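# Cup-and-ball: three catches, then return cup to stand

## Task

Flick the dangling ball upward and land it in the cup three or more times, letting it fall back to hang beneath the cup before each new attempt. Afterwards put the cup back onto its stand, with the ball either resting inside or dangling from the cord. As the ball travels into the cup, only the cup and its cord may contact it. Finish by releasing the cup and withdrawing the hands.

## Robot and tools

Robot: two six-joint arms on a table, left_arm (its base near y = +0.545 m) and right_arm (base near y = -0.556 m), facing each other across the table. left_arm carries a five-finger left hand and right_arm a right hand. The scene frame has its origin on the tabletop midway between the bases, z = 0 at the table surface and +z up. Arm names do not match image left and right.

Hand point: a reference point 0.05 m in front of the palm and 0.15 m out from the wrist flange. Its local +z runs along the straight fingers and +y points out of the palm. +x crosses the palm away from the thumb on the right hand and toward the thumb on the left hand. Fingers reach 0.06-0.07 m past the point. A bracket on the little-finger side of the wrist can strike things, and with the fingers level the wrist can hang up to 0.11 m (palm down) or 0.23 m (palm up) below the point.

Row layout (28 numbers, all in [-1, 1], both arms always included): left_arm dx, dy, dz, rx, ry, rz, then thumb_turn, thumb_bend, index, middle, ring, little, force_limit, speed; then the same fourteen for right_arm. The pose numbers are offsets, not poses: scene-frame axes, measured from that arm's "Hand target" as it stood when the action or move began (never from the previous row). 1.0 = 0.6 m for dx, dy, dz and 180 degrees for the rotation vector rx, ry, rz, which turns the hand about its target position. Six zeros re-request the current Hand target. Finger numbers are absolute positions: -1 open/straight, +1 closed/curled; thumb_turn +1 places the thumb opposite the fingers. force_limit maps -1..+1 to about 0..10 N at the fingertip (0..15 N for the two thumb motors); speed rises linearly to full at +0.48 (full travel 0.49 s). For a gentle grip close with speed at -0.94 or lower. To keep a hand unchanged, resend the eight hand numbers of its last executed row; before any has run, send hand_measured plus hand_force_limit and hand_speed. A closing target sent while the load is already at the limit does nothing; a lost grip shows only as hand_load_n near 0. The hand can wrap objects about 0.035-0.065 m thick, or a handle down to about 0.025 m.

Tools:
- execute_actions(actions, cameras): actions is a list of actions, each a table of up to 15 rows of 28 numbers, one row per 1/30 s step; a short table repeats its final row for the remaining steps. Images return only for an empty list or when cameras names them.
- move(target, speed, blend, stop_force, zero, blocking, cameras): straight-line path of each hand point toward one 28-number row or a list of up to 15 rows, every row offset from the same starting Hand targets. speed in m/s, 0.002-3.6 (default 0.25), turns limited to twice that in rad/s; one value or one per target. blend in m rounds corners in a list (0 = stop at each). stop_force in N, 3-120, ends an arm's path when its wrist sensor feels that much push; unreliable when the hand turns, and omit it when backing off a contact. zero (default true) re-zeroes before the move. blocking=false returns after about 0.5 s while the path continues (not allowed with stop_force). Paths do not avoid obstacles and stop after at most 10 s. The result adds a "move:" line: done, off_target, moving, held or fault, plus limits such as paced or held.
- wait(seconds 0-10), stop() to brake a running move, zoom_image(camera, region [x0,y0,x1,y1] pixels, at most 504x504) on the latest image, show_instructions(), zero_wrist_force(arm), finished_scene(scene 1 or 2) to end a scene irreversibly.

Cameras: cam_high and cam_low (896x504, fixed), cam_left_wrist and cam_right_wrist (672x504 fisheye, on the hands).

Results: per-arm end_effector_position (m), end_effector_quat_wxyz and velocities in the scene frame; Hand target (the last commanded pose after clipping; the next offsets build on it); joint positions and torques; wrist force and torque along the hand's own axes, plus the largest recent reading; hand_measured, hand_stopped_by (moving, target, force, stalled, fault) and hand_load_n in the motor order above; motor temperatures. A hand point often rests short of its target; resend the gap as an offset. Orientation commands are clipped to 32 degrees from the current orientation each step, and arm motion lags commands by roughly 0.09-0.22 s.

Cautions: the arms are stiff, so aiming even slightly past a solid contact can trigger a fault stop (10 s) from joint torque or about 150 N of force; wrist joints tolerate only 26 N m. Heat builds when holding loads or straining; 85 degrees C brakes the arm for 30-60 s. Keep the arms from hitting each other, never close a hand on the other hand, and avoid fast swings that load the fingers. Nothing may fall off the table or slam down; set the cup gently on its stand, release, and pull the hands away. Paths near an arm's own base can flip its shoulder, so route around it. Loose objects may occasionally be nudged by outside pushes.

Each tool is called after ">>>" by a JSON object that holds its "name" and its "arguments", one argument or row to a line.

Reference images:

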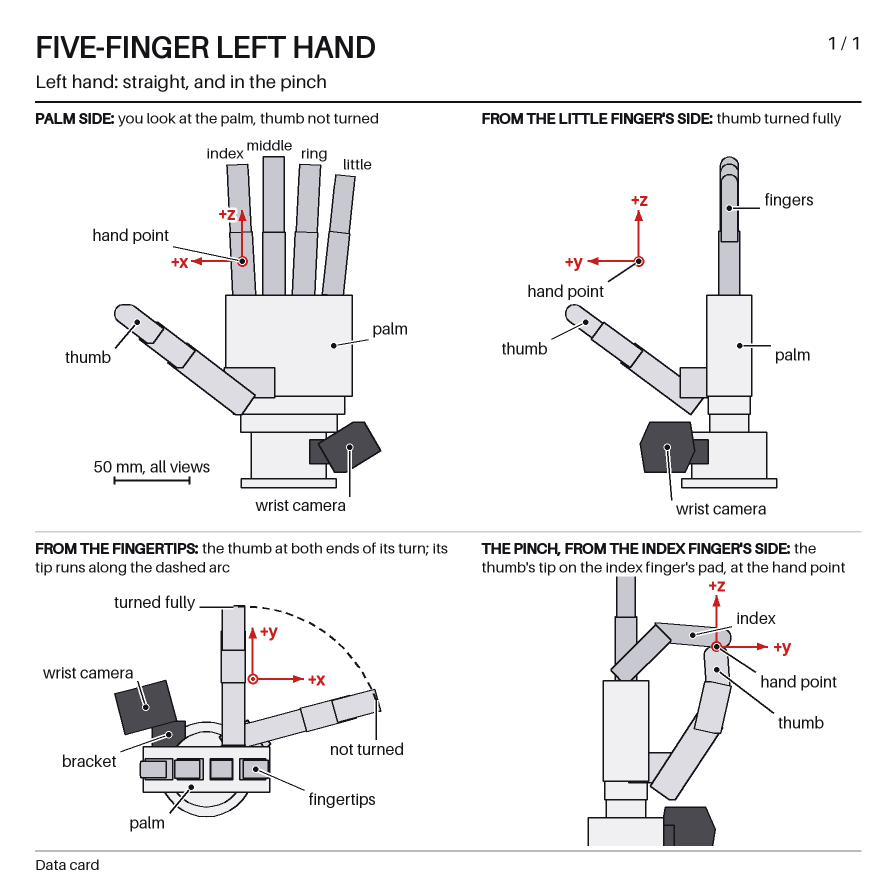

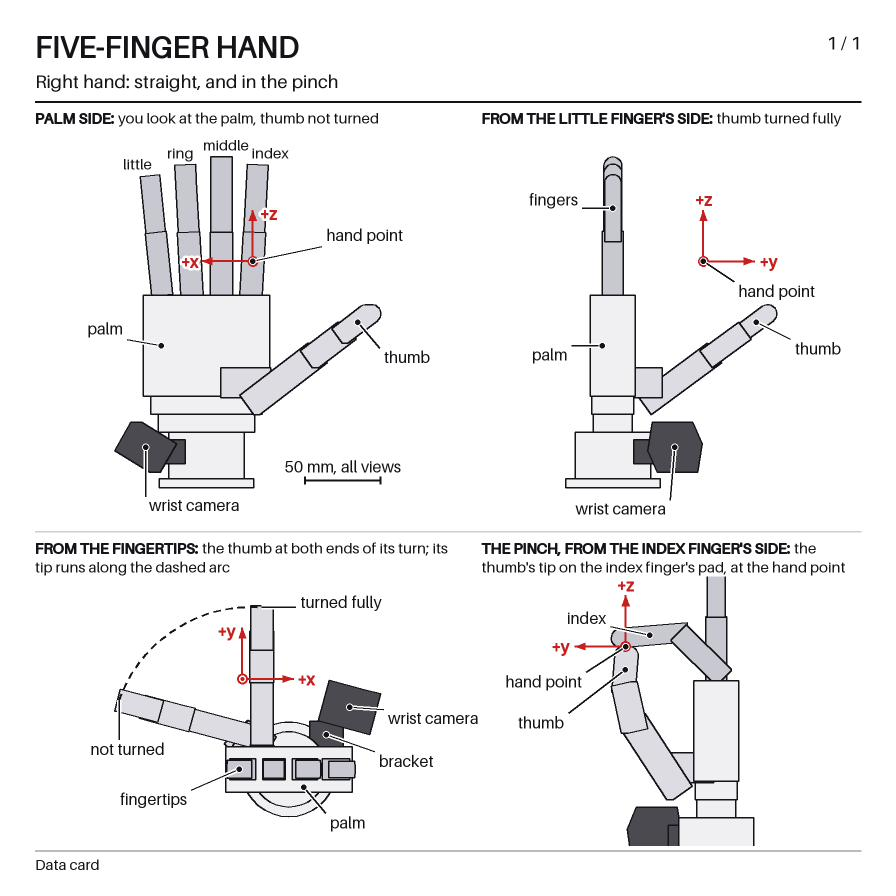

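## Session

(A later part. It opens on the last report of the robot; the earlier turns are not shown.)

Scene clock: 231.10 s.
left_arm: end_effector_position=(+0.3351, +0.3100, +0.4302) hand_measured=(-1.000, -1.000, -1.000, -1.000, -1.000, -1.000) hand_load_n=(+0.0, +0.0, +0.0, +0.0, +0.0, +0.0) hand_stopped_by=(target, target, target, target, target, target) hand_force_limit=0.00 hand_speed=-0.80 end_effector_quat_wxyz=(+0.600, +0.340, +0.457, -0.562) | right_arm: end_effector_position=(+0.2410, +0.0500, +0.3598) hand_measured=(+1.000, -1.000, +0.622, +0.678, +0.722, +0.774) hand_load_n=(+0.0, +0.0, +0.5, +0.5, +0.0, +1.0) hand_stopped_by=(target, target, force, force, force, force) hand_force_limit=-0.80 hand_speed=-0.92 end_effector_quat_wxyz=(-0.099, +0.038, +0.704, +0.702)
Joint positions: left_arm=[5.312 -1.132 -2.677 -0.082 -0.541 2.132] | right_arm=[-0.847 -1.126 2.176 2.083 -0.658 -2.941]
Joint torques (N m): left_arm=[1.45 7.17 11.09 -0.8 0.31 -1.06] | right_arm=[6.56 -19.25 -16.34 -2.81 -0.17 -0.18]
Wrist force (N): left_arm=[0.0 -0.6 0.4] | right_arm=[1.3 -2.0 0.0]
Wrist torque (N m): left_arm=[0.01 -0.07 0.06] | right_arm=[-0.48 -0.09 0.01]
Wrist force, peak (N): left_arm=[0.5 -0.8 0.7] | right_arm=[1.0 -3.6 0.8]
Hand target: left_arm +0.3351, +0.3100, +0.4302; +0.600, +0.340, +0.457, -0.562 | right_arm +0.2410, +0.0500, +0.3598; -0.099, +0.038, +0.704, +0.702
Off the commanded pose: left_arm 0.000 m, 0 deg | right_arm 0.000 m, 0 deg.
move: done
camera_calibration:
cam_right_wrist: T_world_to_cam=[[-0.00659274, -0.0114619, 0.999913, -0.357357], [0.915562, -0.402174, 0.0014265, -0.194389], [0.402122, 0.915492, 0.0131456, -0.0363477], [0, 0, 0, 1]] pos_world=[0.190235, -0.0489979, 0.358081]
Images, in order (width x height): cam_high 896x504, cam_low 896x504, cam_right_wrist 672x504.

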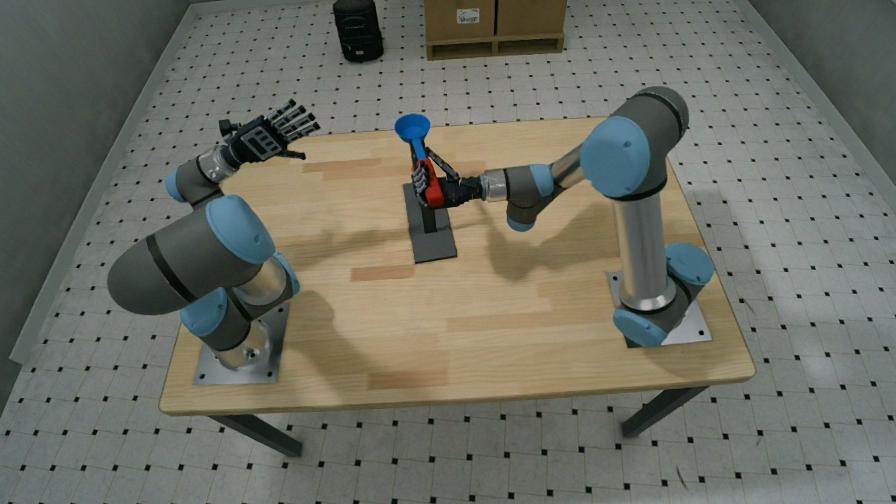

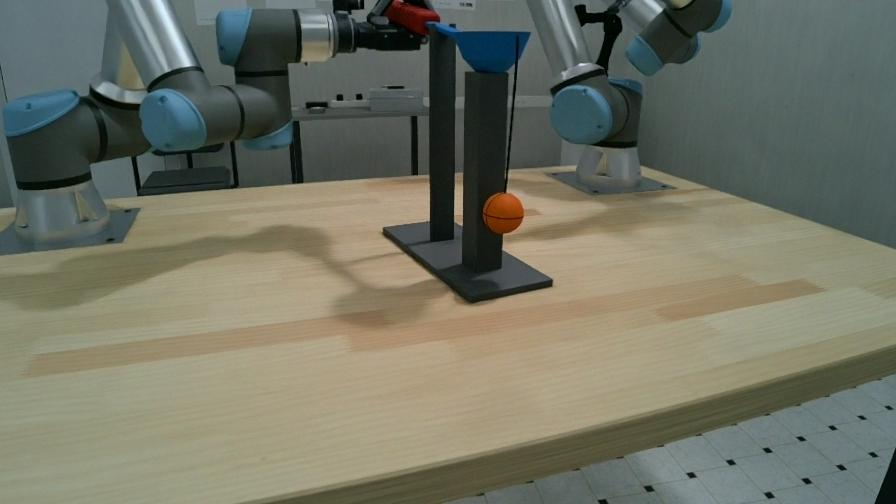

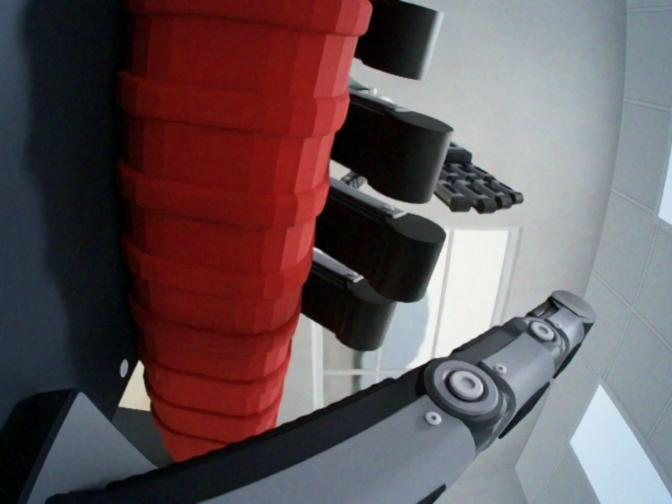

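>>> {"name": "move", "arguments": {
  "target": [0,0,0,0,0,0,-1,-1,-1,-1,-1,-1,0,-0.8,0,0,0,0,0,0,1,0.9,0.85,0.85,0.85,0.85,-0.5,-0.88]
}}

>>> {"name": "move", "arguments": {
  "target": [0,0,0,0,0,0,-1,-1,-1,-1,-1,-1,0,-0.8,0,0,0,0,0,0,1,0.92,0.88,0.88,0.88,0.88,0,-0.85],
  "cameras": ["cam_low","cam_high"]
}}

>>> {"name": "zoom_image", "arguments": {
  "camera": "cam_low",
  "region": [380, 0, 560, 120]
}}

>>> {"name": "zoom_image", "arguments": {
  "camera": "cam_high",
  "region": [385, 100, 505, 220]
}}

Scene clock: 234.90 s.
left_arm: end_effector_position=(+0.3351, +0.3100, +0.4302) hand_measured=(-1.000, -1.000, -1.000, -1.000, -1.000, -1.000) hand_load_n=(+0.0, +0.0, +0.0, +0.0, +0.0, +0.0) hand_stopped_by=(target, target, target, target, target, target) hand_force_limit=0.00 hand_speed=-0.80 end_effector_quat_wxyz=(+0.600, +0.340, +0.457, -0.562) | right_arm: end_effector_position=(+0.2410, +0.0500, +0.3597) hand_measured=(+1.000, -0.514, +0.622, +0.678, +0.722, +0.774) hand_load_n=(+0.5, +3.5, +1.0, +1.0, +0.0, +1.0) hand_stopped_by=(target, force, force, force, force, force) hand_force_limit=-0.50 hand_speed=-0.88 end_effector_quat_wxyz=(-0.099, +0.038, +0.704, +0.702)
Joint positions: left_arm=[5.312 -1.132 -2.677 -0.082 -0.541 2.132] | right_arm=[-0.847 -1.126 2.176 2.083 -0.658 -2.941]
Joint torques (N m): left_arm=[2.63 7.29 12 -0.78 0.31 -0.95] | right_arm=[-0.79 -23.06 -4.41 -2.01 -1.71 -0.09]
Wrist force (N): left_arm=[0.0 -0.6 0.0] | right_arm=[1.6 -2.7 0.2]
Wrist torque (N m): left_arm=[0.03 -0.08 0.05] | right_arm=[-0.51 -0.16 0.03]
Wrist force, peak (N): left_arm=[0.2 -0.9 0.8] | right_arm=[1.0 -3.5 0.3]
Hand target: left_arm +0.3351, +0.3100, +0.4302; +0.600, +0.340, +0.457, -0.562 | right_arm +0.2410, +0.0500, +0.3598; -0.099, +0.038, +0.704, +0.702
Off the commanded pose: left_arm 0.000 m, 0 deg | right_arm 0.000 m, 0 deg.
move: done

Scene clock: 235.40 s.
left_arm: end_effector_position=(+0.3351, +0.3100, +0.4302) hand_measured=(-1.000, -1.000, -1.000, -1.000, -1.000, -1.000) hand_load_n=(+0.0, +0.0, +0.0, +0.0, +0.0, +0.0) hand_stopped_by=(target, target, target, target, target, target) hand_force_limit=0.00 hand_speed=-0.80 end_effector_quat_wxyz=(+0.600, +0.340, +0.457, -0.562) | right_arm: end_effector_position=(+0.2410, +0.0500, +0.3597) hand_measured=(+1.000, -0.502, +0.660, +0.690, +0.760, +0.800) hand_load_n=(+1.0, +7.5, +7.5, +9.5, +10.0, +6.0) hand_stopped_by=(target, force, force, force, force, force) hand_force_limit=0.00 hand_speed=-0.85 end_effector_quat_wxyz=(-0.099, +0.038, +0.704, +0.702)
Joint positions: left_arm=[5.312 -1.132 -2.677 -0.082 -0.541 2.132] | right_arm=[-0.847 -1.126 2.176 2.083 -0.658 -2.941]
Joint torques (N m): left_arm=[1.93 7.31 11.74 -0.76 0.42 -1.08] | right_arm=[-2.48 -25.07 -3.76 -1.91 -1.68 0.06]
Wrist force (N): left_arm=[0.3 -0.8 0.4] | right_arm=[0.3 -2.9 2.9]
Wrist torque (N m): left_arm=[-0.02 -0.12 0.09] | right_arm=[-0.56 0.15 0.29]
Wrist force, peak (N): left_arm=[0.5 -0.9 0.4] | right_arm=[0.4 -5.8 1.6]
Hand target: left_arm +0.3351, +0.3100, +0.4302; +0.600, +0.340, +0.457, -0.562 | right_arm +0.2410, +0.0500, +0.3598; -0.099, +0.038, +0.704, +0.702
Off the commanded pose: left_arm 0.000 m, 0 deg | right_arm 0.000 m, 0 deg.
move: done
Images, in order (width x height): cam_high 896x504, cam_low 896x504.

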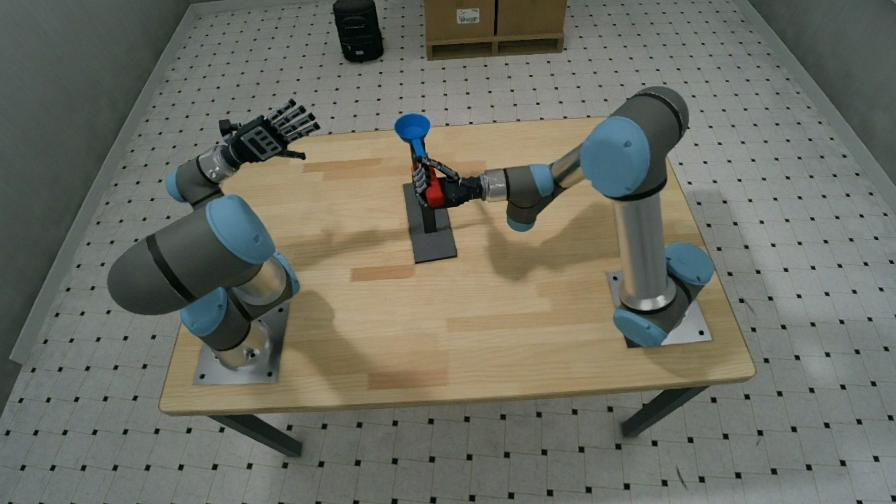

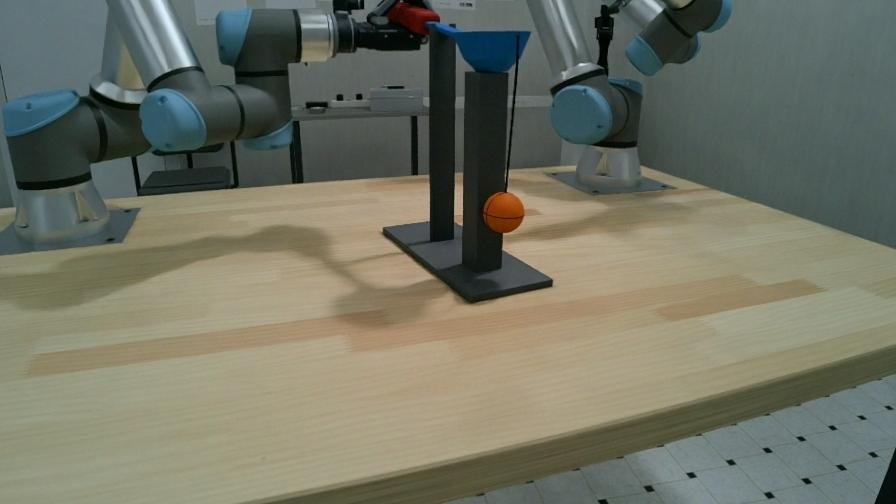

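Scaled by 2.800 from the camera's 896x504 image, which has a finer 1280x720 frame.

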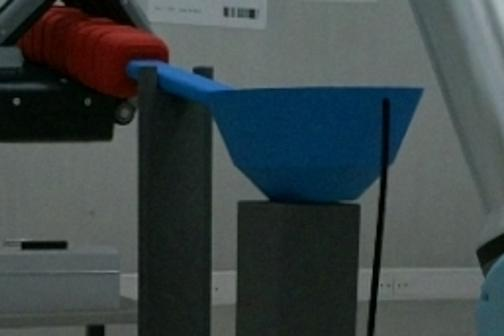

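Scaled by 4.200 from the camera's 896x504 image, which has a finer 1280x720 frame.

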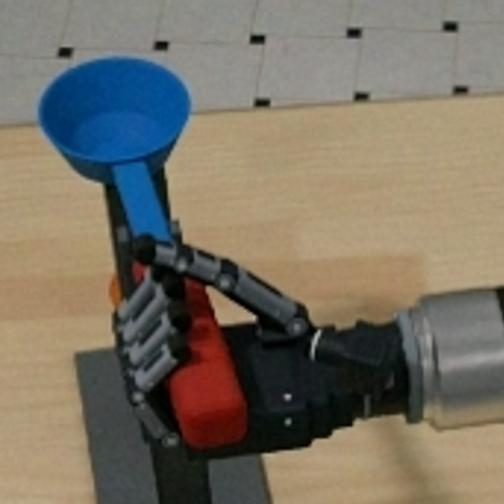

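>>> {"name": "move", "arguments": {
  "target": [0,0,0,0,0,0,-1,-1,-1,-1,-1,-1,0,-0.8,0,0,0,0,0,0,1,0.95,0.93,0.93,0.93,0.93,0.8,-0.85]
}}

>>> {"name": "move", "arguments": {
  "target": [0,0,0,0,0,0,-1,-1,-1,-1,-1,-1,0,-0.8,0,0,0,0,0,0,1,0.97,0.97,0.97,0.97,0.97,0.95,-0.8],
  "cameras": ["cam_low","cam_high","cam_right_wrist","cam_left_wrist"]
}}

>>> {"name": "zoom_image", "arguments": {
  "camera": "cam_high",
  "region": [385, 100, 505, 220]
}}

>>> {"name": "zoom_image", "arguments": {
  "camera": "cam_left_wrist",
  "region": [250, 230, 550, 430]
}}

Scene clock: 237.13 s.
left_arm: end_effector_position=(+0.3351, +0.3100, +0.4302) hand_measured=(-1.000, -1.000, -1.000, -1.000, -1.000, -1.000) hand_load_n=(+0.0, +0.0, +0.0, +0.0, +0.0, +0.0) hand_stopped_by=(target, target, target, target, target, target) hand_force_limit=0.00 hand_speed=-0.80 end_effector_quat_wxyz=(+0.600, +0.340, +0.457, -0.562) | right_arm: end_effector_position=(+0.2410, +0.0500, +0.3597) hand_measured=(+1.000, -0.482, +0.670, +0.690, +0.760, +0.810) hand_load_n=(+1.5, +14.0, +11.0, +10.5, +9.0, +12.0) hand_stopped_by=(target, force, force, force, force, force) hand_force_limit=0.80 hand_speed=-0.85 end_effector_quat_wxyz=(-0.099, +0.038, +0.704, +0.702)
Joint positions: left_arm=[5.312 -1.132 -2.677 -0.082 -0.541 2.132] | right_arm=[-0.847 -1.126 2.176 2.083 -0.658 -2.941]
Joint torques (N m): left_arm=[2.65 7.61 11.88 -0.8 0.36 -1.26] | right_arm=[-5.29 -27.05 -3.73 -1.53 -1.68 0.09]
Wrist force (N): left_arm=[0.6 -0.8 0.5] | right_arm=[-0.3 -3.8 4.0]
Wrist torque (N m): left_arm=[-0.03 -0.14 0.09] | right_arm=[-0.58 0.26 0.25]
Wrist force, peak (N): left_arm=[0.1 -0.9 0.7] | right_arm=[-0.2 -5.5 3.0]
Hand target: left_arm +0.3351, +0.3100, +0.4302; +0.600, +0.340, +0.457, -0.562 | right_arm +0.2410, +0.0500, +0.3598; -0.099, +0.038, +0.704, +0.702
Off the commanded pose: left_arm 0.000 m, 0 deg | right_arm 0.000 m, 0 deg.
move: done

Scene clock: 237.63 s.
left_arm: end_effector_position=(+0.3351, +0.3100, +0.4302) hand_measured=(-1.000, -1.000, -1.000, -1.000, -1.000, -1.000) hand_load_n=(+0.0, +0.0, +0.0, +0.0, +0.0, +0.0) hand_stopped_by=(target, target, target, target, target, target) hand_force_limit=0.00 hand_speed=-0.80 end_effector_quat_wxyz=(+0.600, +0.340, +0.457, -0.562) | right_arm: end_effector_position=(+0.2410, +0.0500, +0.3597) hand_measured=(+1.000, -0.478, +0.670, +0.690, +0.772, +0.810) hand_load_n=(+2.0, +15.0, +10.5, +10.5, +15.5, +11.0) hand_stopped_by=(target, force, force, force, force, force) hand_force_limit=0.95 hand_speed=-0.80 end_effector_quat_wxyz=(-0.099, +0.038, +0.704, +0.702)
Joint positions: left_arm=[5.312 -1.132 -2.677 -0.082 -0.541 2.132] | right_arm=[-0.847 -1.126 2.176 2.083 -0.658 -2.941]
Joint torques (N m): left_arm=[2.39 7.58 11.67 -0.79 0.26 -1.25] | right_arm=[-5.68 -27.87 -4.76 -1.42 -1.82 0.17]
Wrist force (N): left_arm=[0.3 -0.5 0.3] | right_arm=[-0.2 -2.9 4.5]
Wrist torque (N m): left_arm=[0.02 -0.12 0.07] | right_arm=[-0.67 0.30 0.24]
Wrist force, peak (N): left_arm=[0.2 -0.8 0.6] | right_arm=[-0.4 -4.5 4.7]
Hand target: left_arm +0.3351, +0.3100, +0.4302; +0.600, +0.340, +0.457, -0.562 | right_arm +0.2410, +0.0500, +0.3598; -0.099, +0.038, +0.704, +0.702
Off the commanded pose: left_arm 0.000 m, 0 deg | right_arm 0.000 m, 0 deg.
move: done
camera_calibration:
cam_left_wrist: T_world_to_cam=[[-0.958793, -0.22695, -0.170909, 0.467126], [0.128072, 0.191713, -0.973059, 0.321743], [0.253601, -0.954851, -0.154747, 0.394133], [0, 0, 0, 1]] pos_world=[0.306718, 0.42067, 0.453902]
cam_right_wrist: T_world_to_cam=[[-0.00659473, -0.0114611, 0.999913, -0.357357], [0.915562, -0.402174, 0.00142868, -0.194389], [0.402122, 0.915492, 0.0131455, -0.0363477], [0, 0, 0, 1]] pos_world=[0.190235, -0.0489979, 0.358081]

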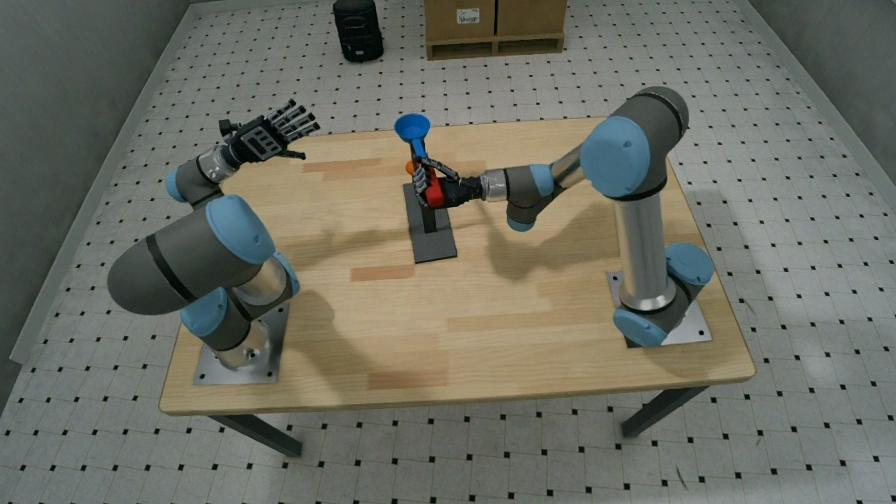

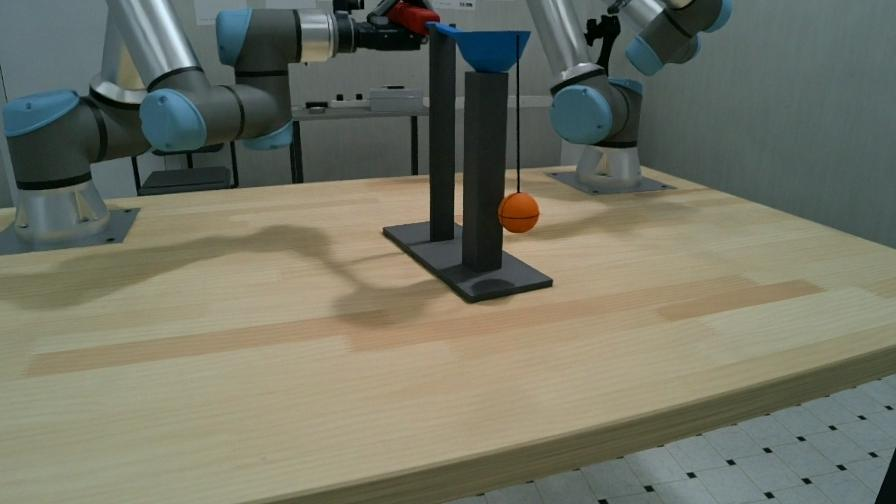

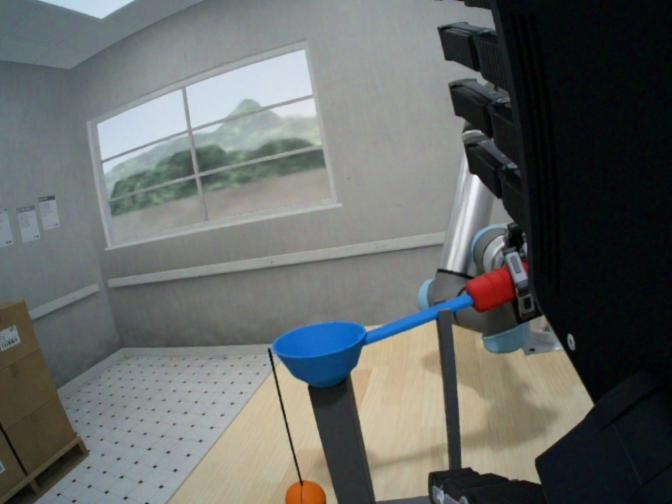

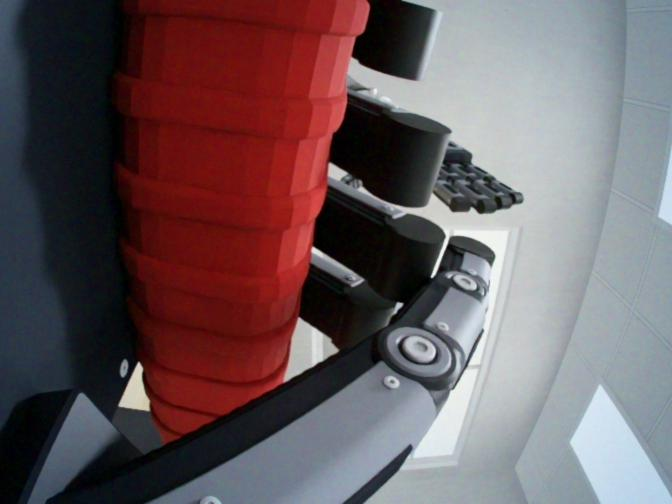

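Scaled by 4.200 from the camera's 896x504 image, which has a finer 1280x720 frame.

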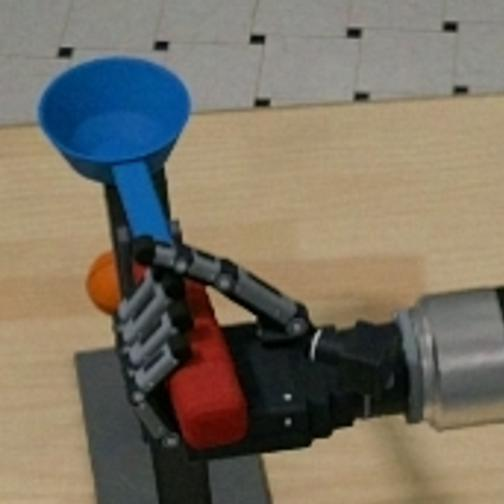

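Scaled by 1.680 from the camera's 672x504 image, which has a finer 960x720 frame.

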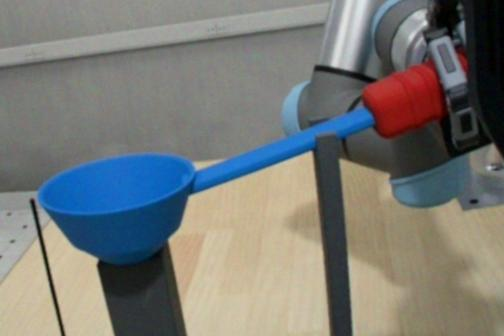

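>>> {"name": "move", "arguments": {
  "target": [
    [0,0,0,0,0,0,-1,-1,-1,-1,-1,-1,0,-0.8,0,0,0.1667,0,0,0,1,0.97,0.97,0.97,0.97,0.97,0.95,-0.8],
    [0,0,0,0,0,0,-1,-1,-1,-1,-1,-1,0,-0.8,0.1,0,0.1667,0,0,0,1,0.97,0.97,0.97,0.97,0.97,0.95,-0.8],
    [0,0,0,0,0,0,-1,-1,-1,-1,-1,-1,0,-0.8,0.1867,-0.30,0.067,0,0,-0.302,1,0.97,0.97,0.97,0.97,0.97,0.95,-0.8]
  ],
  "speed": [0.1,0.15,0.22],
  "blend": [0.02,0.02,0],
  "cameras": ["cam_high","cam_low"]
}}

>>> {"name": "zoom_image", "arguments": {
  "camera": "cam_high",
  "region": [460, 60, 640, 180]
}}

>>> {"name": "zoom_image", "arguments": {
  "camera": "cam_low",
  "region": [80, 80, 280, 340]
}}

Scene clock: 246.87 s.
left_arm: end_effector_position=(+0.3351, +0.3100, +0.4302) hand_measured=(-1.000, -1.000, -1.000, -1.000, -1.000, -1.000) hand_load_n=(+0.0, +0.0, +0.0, +0.0, +0.0, +0.0) hand_stopped_by=(target, target, target, target, target, target) hand_force_limit=0.00 hand_speed=-0.80 end_effector_quat_wxyz=(+0.600, +0.340, +0.457, -0.562) | right_arm: end_effector_position=(+0.3530, -0.1299, +0.3999) hand_measured=(+1.000, -0.478, +0.670, +0.690, +0.772, +0.810) hand_load_n=(+2.0, +15.0, +10.0, +10.0, +15.5, +11.5) hand_stopped_by=(target, force, force, force, force, force) hand_force_limit=0.95 hand_speed=-0.80 end_effector_quat_wxyz=(+0.232, +0.356, +0.609, +0.670)
Joint positions: left_arm=[5.312 -1.132 -2.677 -0.082 -0.541 2.132] | right_arm=[-0.794 -1.386 2.407 2.116 -1.659 -2.948]
Joint torques (N m): left_arm=[2.75 6.56 11.51 -0.86 0.31 -1.35] | right_arm=[-9.92 -34.37 -25.24 0.01 -2.06 -0.7]
Wrist force (N): left_arm=[0.0 -0.6 0.5] | right_arm=[-0.2 -4.3 -0.4]
Wrist torque (N m): left_arm=[0.00 -0.07 0.06] | right_arm=[-0.56 0.02 0.48]
Wrist force, peak (N): left_arm=[-0.2 -1.0 0.7] | right_arm=[0.3 -9.1 4.1]
Hand target: left_arm +0.3351, +0.3100, +0.4302; +0.600, +0.340, +0.457, -0.562 | right_arm +0.3530, -0.1300, +0.4000; +0.232, +0.356, +0.609, +0.670
Off the commanded pose: left_arm 0.000 m, 0 deg | right_arm 0.000 m, 0 deg.
move: done
Images, in order (width x height): cam_high 896x504, cam_low 896x504.

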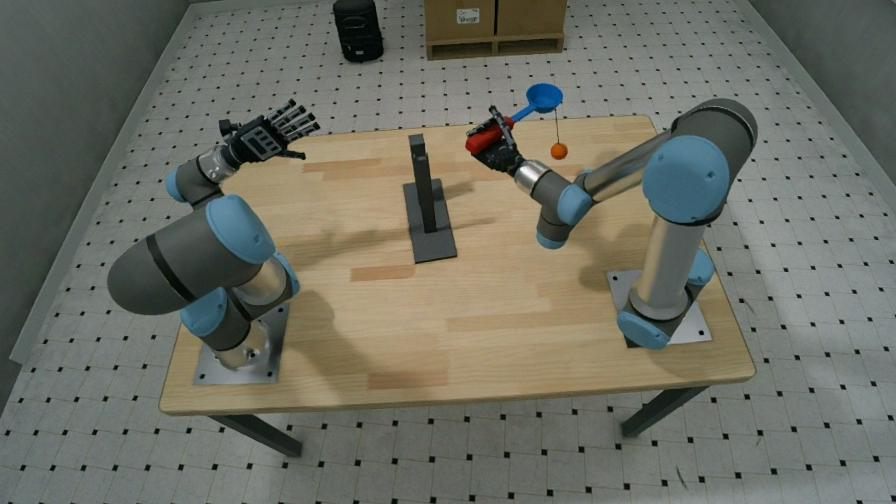

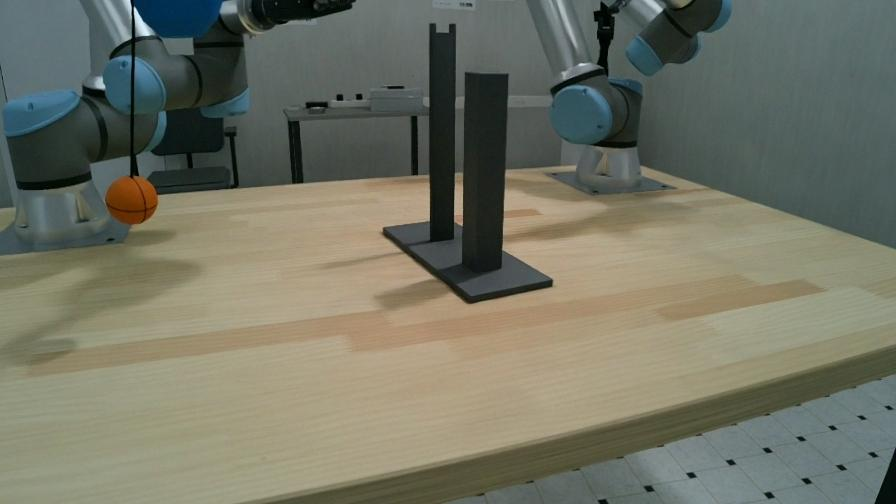

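Scaled by 2.800 from the camera's 896x504 image, which has a finer 1280x720 frame.

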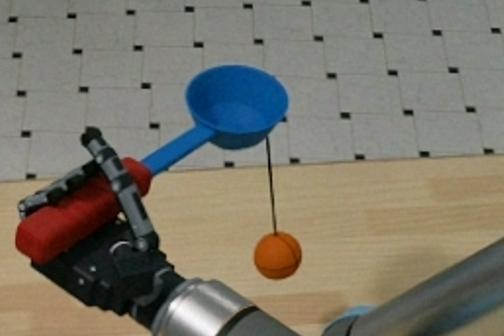

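Scaled by 1.938 from the camera's 896x504 image, which has a finer 1280x720 frame.

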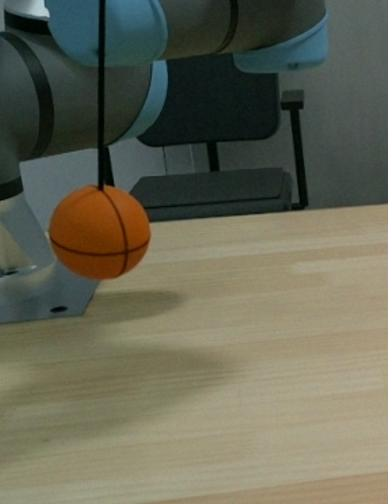

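>>> {"name": "move", "arguments": {
  "target": [0,0,0,0,0,0,-1,-1,-1,-1,-1,-1,0,-0.8,0,0,-0.18,0,0,0,1,0.97,0.97,0.97,0.97,0.97,0.95,-0.8],
  "speed": 0.06,
  "cameras": ["cam_low"]
}}

>>> {"name": "zoom_image", "arguments": {
  "camera": "cam_low",
  "region": [60, 200, 220, 340]
}}

>>> {"name": "wait", "arguments": {
  "seconds": 0.21,
  "cameras": ["cam_low"]
}}

>>> {"name": "zoom_image", "arguments": {
  "camera": "cam_low",
  "region": [60, 200, 220, 340]
}}

>>> {"name": "wait", "arguments": {
  "seconds": 0.21,
  "cameras": ["cam_low"]
}}

>>> {"name": "zoom_image", "arguments": {
  "camera": "cam_low",
  "region": [60, 200, 220, 340]
}}

Scene clock: 252.50 s.
left_arm: end_effector_position=(+0.3351, +0.3100, +0.4302) hand_measured=(-1.000, -1.000, -1.000, -1.000, -1.000, -1.000) hand_load_n=(+0.0, +0.0, +0.0, +0.0, +0.0, +0.0) hand_stopped_by=(target, target, target, target, target, target) hand_force_limit=0.00 hand_speed=-0.80 end_effector_quat_wxyz=(+0.600, +0.340, +0.457, -0.562) | right_arm: end_effector_position=(+0.3531, -0.1299, +0.2920) hand_measured=(+1.000, -0.478, +0.670, +0.690, +0.772, +0.810) hand_load_n=(+2.0, +15.0, +10.0, +10.5, +15.5, +11.5) hand_stopped_by=(target, force, force, force, force, force) hand_force_limit=0.95 hand_speed=-0.80 end_effector_quat_wxyz=(+0.232, +0.356, +0.609, +0.670)
Joint positions: left_arm=[5.312 -1.132 -2.677 -0.082 -0.541 2.132] | right_arm=[-0.794 -1.023 2.436 1.724 -1.659 -2.948]
Joint torques (N m): left_arm=[3.86 6.95 12.32 -0.83 0.18 -1.28] | right_arm=[-0.11 -28.79 -8.8 -1.37 -0.15 -0.96]
Wrist force (N): left_arm=[0.4 -0.5 0.5] | right_arm=[0.0 -4.6 -0.5]
Wrist torque (N m): left_arm=[0.01 -0.13 0.08] | right_arm=[-0.62 -0.02 0.47]
Wrist force, peak (N): left_arm=[0.2 -0.9 0.8] | right_arm=[0.0 -6.8 -0.3]
Hand target: left_arm +0.3351, +0.3100, +0.4302; +0.600, +0.340, +0.457, -0.562 | right_arm +0.3530, -0.1300, +0.2920; +0.232, +0.356, +0.609, +0.670
Off the commanded pose: left_arm 0.000 m, 0 deg | right_arm 0.000 m, 0 deg.
move: done
Images, in order (width x height): cam_low 896x504.

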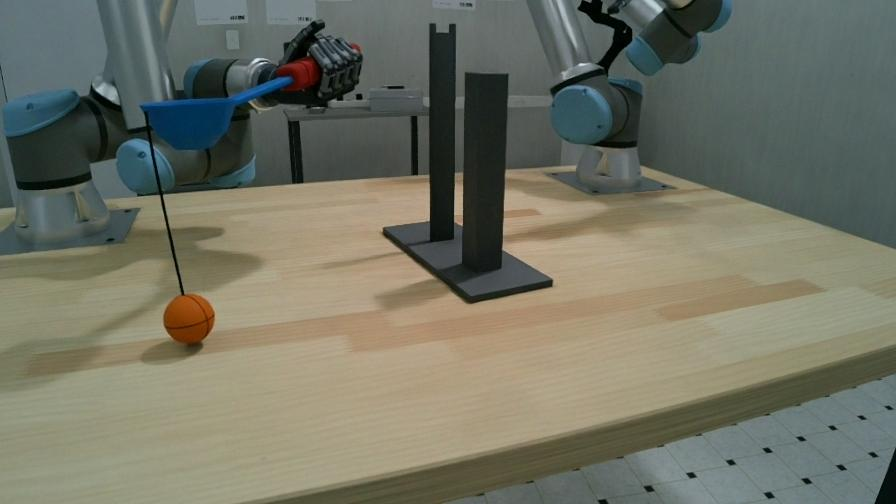

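Scaled by 3.150 from the camera's 896x504 image, which has a finer 1280x720 frame.

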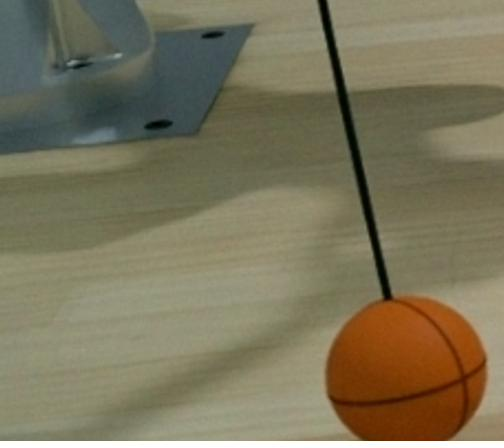

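Scene clock: 252.73 s.
left_arm: end_effector_position=(+0.3351, +0.3100, +0.4302) hand_measured=(-1.000, -1.000, -1.000, -1.000, -1.000, -1.000) hand_load_n=(+0.0, +0.0, +0.0, +0.0, +0.0, +0.0) hand_stopped_by=(target, target, target, target, target, target) hand_force_limit=0.00 hand_speed=-0.80 end_effector_quat_wxyz=(+0.600, +0.340, +0.457, -0.562) | right_arm: end_effector_position=(+0.3531, -0.1299, +0.2920) hand_measured=(+1.000, -0.478, +0.670, +0.690, +0.772, +0.810) hand_load_n=(+2.0, +15.0, +10.0, +10.5, +15.5, +11.0) hand_stopped_by=(target, force, force, force, force, force) hand_force_limit=0.95 hand_speed=-0.80 end_effector_quat_wxyz=(+0.232, +0.356, +0.609, +0.670)
Joint positions: left_arm=[5.312 -1.132 -2.677 -0.082 -0.541 2.132] | right_arm=[-0.794 -1.023 2.436 1.724 -1.659 -2.948]
Joint torques (N m): left_arm=[3.23 7.21 11.66 -0.79 0.36 -1.22] | right_arm=[-0.32 -27.02 -1.62 -3.23 0.89 -1.6]
Wrist force (N): left_arm=[0.1 -0.9 0.6] | right_arm=[0.1 -5.7 -0.4]
Wrist torque (N m): left_arm=[-0.05 -0.08 0.07] | right_arm=[-0.63 -0.06 0.46]
Wrist force, peak (N): left_arm=[0.1 -0.9 0.6] | right_arm=[0.1 -5.7 -0.4]
Hand target: left_arm +0.3351, +0.3100, +0.4302; +0.600, +0.340, +0.457, -0.562 | right_arm +0.3530, -0.1300, +0.2920; +0.232, +0.356, +0.609, +0.670
Off the commanded pose: left_arm 0.000 m, 0 deg | right_arm 0.000 m, 0 deg.
wait: 0.23 s; at rest by 0.17 s
Images, in order (width x height): cam_low 896x504.

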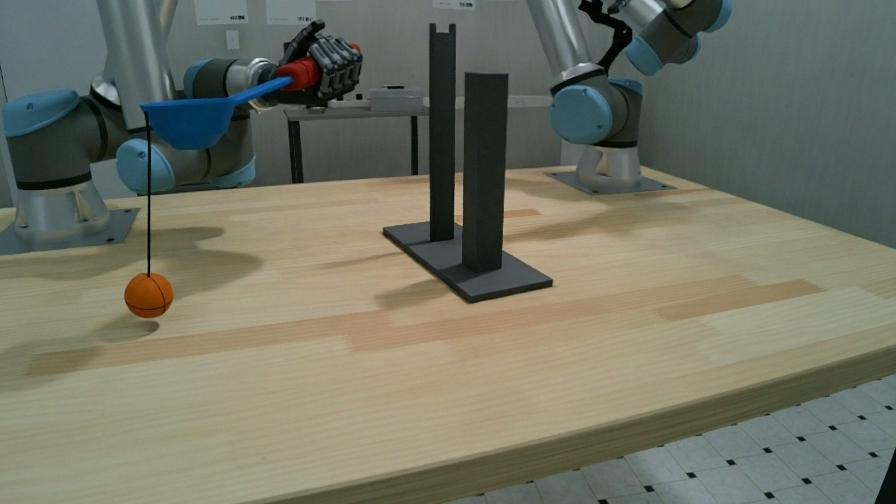

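Scaled by 3.150 from the camera's 896x504 image, which has a finer 1280x720 frame.

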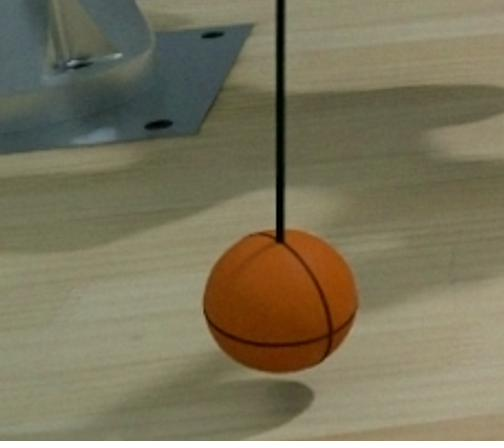

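Scene clock: 252.97 s.
left_arm: end_effector_position=(+0.3351, +0.3100, +0.4302) hand_measured=(-1.000, -1.000, -1.000, -1.000, -1.000, -1.000) hand_load_n=(+0.0, +0.0, +0.0, +0.0, +0.0, +0.0) hand_stopped_by=(target, target, target, target, target, target) hand_force_limit=0.00 hand_speed=-0.80 end_effector_quat_wxyz=(+0.600, +0.340, +0.457, -0.562) | right_arm: end_effector_position=(+0.3530, -0.1300, +0.2920) hand_measured=(+1.000, -0.478, +0.670, +0.690, +0.772, +0.810) hand_load_n=(+2.0, +15.0, +10.0, +10.0, +15.5, +11.0) hand_stopped_by=(target, force, force, force, force, force) hand_force_limit=0.95 hand_speed=-0.80 end_effector_quat_wxyz=(+0.232, +0.356, +0.609, +0.670)
Joint positions: left_arm=[5.312 -1.132 -2.677 -0.082 -0.541 2.132] | right_arm=[-0.794 -1.023 2.436 1.724 -1.659 -2.948]
Joint torques (N m): left_arm=[3.08 6.81 11.21 -0.75 0.26 -1.2] | right_arm=[0.11 -23.62 1.81 -3.74 1.77 -1.8]
Wrist force (N): left_arm=[0.2 -0.3 0.6] | right_arm=[0.1 -4.3 -0.3]
Wrist torque (N m): left_arm=[0.04 -0.11 0.06] | right_arm=[-0.61 -0.01 0.48]
Wrist force, peak (N): left_arm=[0.4 -0.7 0.6] | right_arm=[-0.2 -5.9 -0.7]
Hand target: left_arm +0.3351, +0.3100, +0.4302; +0.600, +0.340, +0.457, -0.562 | right_arm +0.3530, -0.1300, +0.2920; +0.232, +0.356, +0.609, +0.670
Off the commanded pose: left_arm 0.000 m, 0 deg | right_arm 0.000 m, 0 deg.
wait: 0.23 s; at rest by 0.17 s
Images, in order (width x height): cam_low 896x504.

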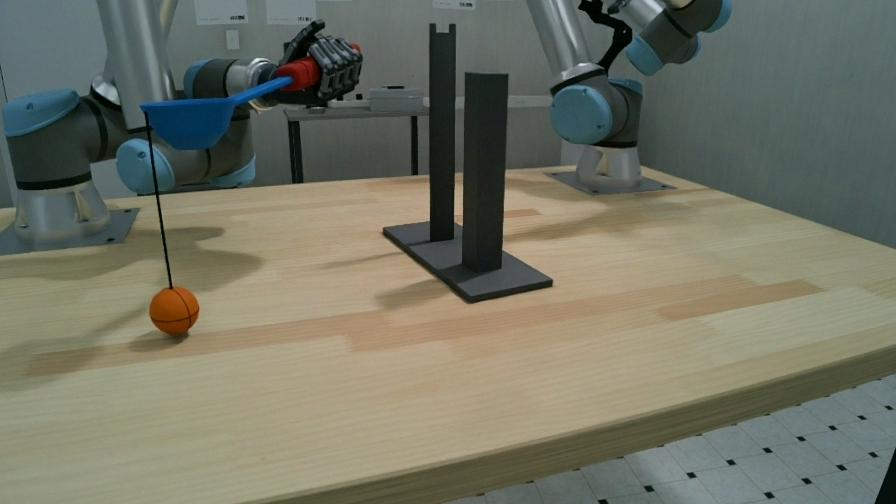

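Scaled by 3.150 from the camera's 896x504 image, which has a finer 1280x720 frame.

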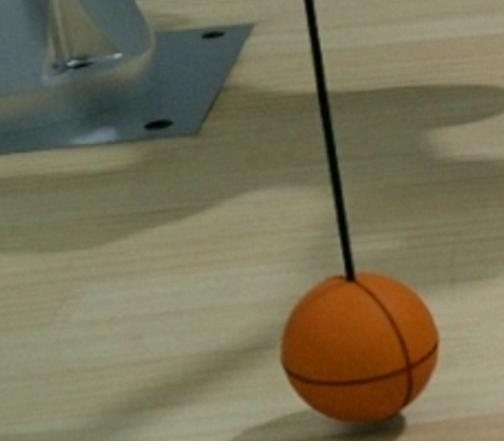

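>>> {"name": "move", "arguments": {
  "target": [0,0,0,0,0,0,-1,-1,-1,-1,-1,-1,0,-0.8,0,0,-0.014,0,0,0,1,0.97,0.97,0.97,0.97,0.97,0.95,-0.8],
  "speed": 0.02
}}

>>> {"name": "wait", "arguments": {
  "seconds": 2.0,
  "cameras": ["cam_low"]
}}

>>> {"name": "zoom_image", "arguments": {
  "camera": "cam_low",
  "region": [100, 240, 220, 340]
}}

>>> {"name": "wait", "arguments": {
  "seconds": 0.3,
  "cameras": ["cam_low"]
}}

>>> {"name": "zoom_image", "arguments": {
  "camera": "cam_low",
  "region": [100, 240, 220, 340]
}}

Scene clock: 256.47 s.
left_arm: end_effector_position=(+0.3351, +0.3100, +0.4302) hand_measured=(-1.000, -1.000, -1.000, -1.000, -1.000, -1.000) hand_load_n=(+0.0, +0.0, +0.0, +0.0, +0.0, +0.0) hand_stopped_by=(target, target, target, target, target, target) hand_force_limit=0.00 hand_speed=-0.80 end_effector_quat_wxyz=(+0.600, +0.340, +0.457, -0.562) | right_arm: end_effector_position=(+0.3530, -0.1300, +0.2835) hand_measured=(+1.000, -0.478, +0.670, +0.690, +0.772, +0.810) hand_load_n=(+2.0, +15.5, +10.0, +10.5, +15.5, +11.0) hand_stopped_by=(target, force, force, force, force, force) hand_force_limit=0.95 hand_speed=-0.80 end_effector_quat_wxyz=(+0.232, +0.356, +0.609, +0.670) end_effector_velocity=(+0.000, +0.001, +0.002) end_effector_angular_velocity=(+0.001, -0.001, +0.000)
Joint positions: left_arm=[5.312 -1.132 -2.677 -0.082 -0.541 2.132] | right_arm=[-0.794 -0.992 2.433 1.696 -1.659 -2.948]
Joint velocities: left_arm=[within noise] | right_arm=[0.001 -0.005 -0.002 0.006 -0.001 0]
Joint torques (N m): left_arm=[3.77 7.26 11.42 -0.71 0.33 -1.24] | right_arm=[-1.69 -41.09 -13.9 0.41 1.36 -1.12]
Wrist force (N): left_arm=[0.5 -0.5 0.4] | right_arm=[-0.2 -5.2 -0.4]
Wrist torque (N m): left_arm=[0.02 -0.12 0.07] | right_arm=[-0.60 0.01 0.37]
Wrist force, peak (N): left_arm=[0.3 -0.7 0.9] | right_arm=[0.1 -6.2 -0.4]
Hand target: left_arm +0.3351, +0.3100, +0.4302; +0.600, +0.340, +0.457, -0.562 | right_arm +0.3530, -0.1300, +0.2836; +0.232, +0.356, +0.609, +0.670
Off the commanded pose: left_arm 0.000 m, 0 deg | right_arm 0.000 m, 0 deg.
move: done

Scene clock: 258.47 s.
left_arm: end_effector_position=(+0.3351, +0.3100, +0.4302) hand_measured=(-1.000, -1.000, -1.000, -1.000, -1.000, -1.000) hand_load_n=(+0.0, -0.5, +0.0, +0.0, +0.0, +0.0) hand_stopped_by=(target, target, target, target, target, target) hand_force_limit=0.00 hand_speed=-0.80 end_effector_quat_wxyz=(+0.600, +0.340, +0.457, -0.562) | right_arm: end_effector_position=(+0.3530, -0.1300, +0.2836) hand_measured=(+1.000, -0.478, +0.670, +0.690, +0.772, +0.810) hand_load_n=(+2.0, +15.0, +10.0, +10.5, +15.5, +11.5) hand_stopped_by=(target, force, force, force, force, force) hand_force_limit=0.95 hand_speed=-0.80 end_effector_quat_wxyz=(+0.232, +0.356, +0.609, +0.670)
Joint positions: left_arm=[5.312 -1.132 -2.677 -0.082 -0.541 2.132] | right_arm=[-0.794 -0.993 2.433 1.696 -1.659 -2.948]
Joint torques (N m): left_arm=[3.38 6.67 11.15 -0.71 0.5 -1.27] | right_arm=[-5.13 -41.76 3.88 0.16 1.61 -1.38]
Wrist force (N): left_arm=[-0.2 -0.6 0.3] | right_arm=[-0.1 -3.1 -0.6]
Wrist torque (N m): left_arm=[0.02 -0.05 0.04] | right_arm=[-0.50 0.01 0.39]
Wrist force, peak (N): left_arm=[0.1 -0.9 0.4] | right_arm=[0.0 -5.8 -0.3]
Hand target: left_arm +0.3351, +0.3100, +0.4302; +0.600, +0.340, +0.457, -0.562 | right_arm +0.3530, -0.1300, +0.2836; +0.232, +0.356, +0.609, +0.670
Off the commanded pose: left_arm 0.000 m, 0 deg | right_arm 0.000 m, 0 deg.
wait: 2.00 s; at rest by 0.17 s
Images, in order (width x height): cam_low 896x504.

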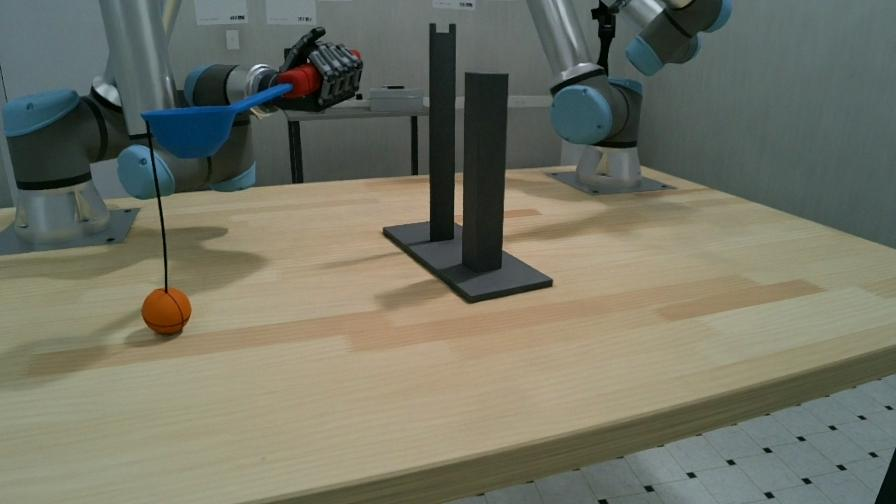

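Scaled by 4.200 from the camera's 896x504 image, which has a finer 1280x720 frame.

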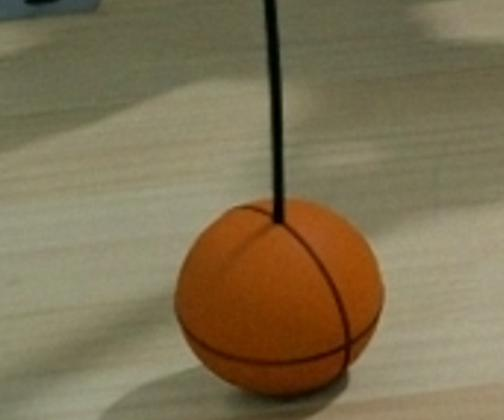

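Scene clock: 258.77 s.
left_arm: end_effector_position=(+0.3351, +0.3100, +0.4302) hand_measured=(-1.000, -1.000, -1.000, -1.000, -1.000, -1.000) hand_load_n=(-0.5, +0.0, +0.0, +0.0, +0.0, +0.0) hand_stopped_by=(target, target, target, target, target, target) hand_force_limit=0.00 hand_speed=-0.80 end_effector_quat_wxyz=(+0.600, +0.340, +0.457, -0.562) | right_arm: end_effector_position=(+0.3530, -0.1300, +0.2836) hand_measured=(+1.000, -0.478, +0.670, +0.690, +0.772, +0.810) hand_load_n=(+2.0, +15.0, +10.0, +10.5, +15.5, +11.0) hand_stopped_by=(target, force, force, force, force, force) hand_force_limit=0.95 hand_speed=-0.80 end_effector_quat_wxyz=(+0.232, +0.356, +0.609, +0.670)
Joint positions: left_arm=[5.312 -1.132 -2.677 -0.082 -0.541 2.132] | right_arm=[-0.794 -0.993 2.433 1.696 -1.659 -2.948]
Joint torques (N m): left_arm=[2.94 6.3 11.89 -0.81 0.25 -1.44] | right_arm=[-4.63 -41.53 3.49 0.14 1.62 -1.43]
Wrist force (N): left_arm=[0.4 -0.6 0.3] | right_arm=[0.2 -4.2 -0.7]
Wrist torque (N m): left_arm=[0.01 -0.13 0.08] | right_arm=[-0.56 -0.04 0.40]
Wrist force, peak (N): left_arm=[0.5 -0.8 0.6] | right_arm=[0.3 -5.9 -0.3]
Hand target: left_arm +0.3351, +0.3100, +0.4302; +0.600, +0.340, +0.457, -0.562 | right_arm +0.3530, -0.1300, +0.2836; +0.232, +0.356, +0.609, +0.670
Off the commanded pose: left_arm 0.000 m, 0 deg | right_arm 0.000 m, 0 deg.
wait: 0.30 s; at rest by 0.17 s
Images, in order (width x height): cam_low 896x504.

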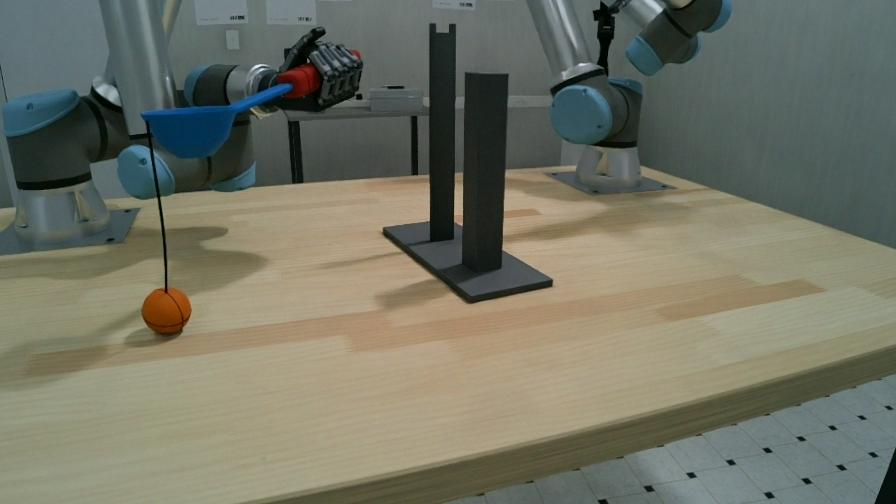

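Scaled by 4.200 from the camera's 896x504 image, which has a finer 1280x720 frame.

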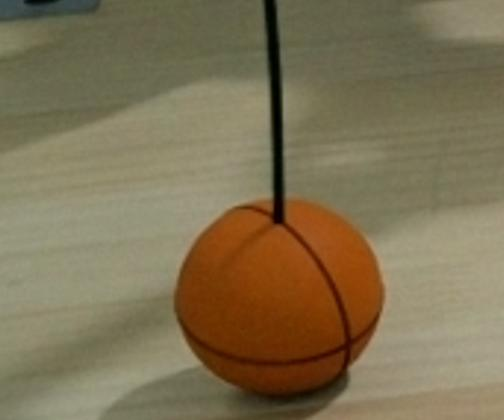

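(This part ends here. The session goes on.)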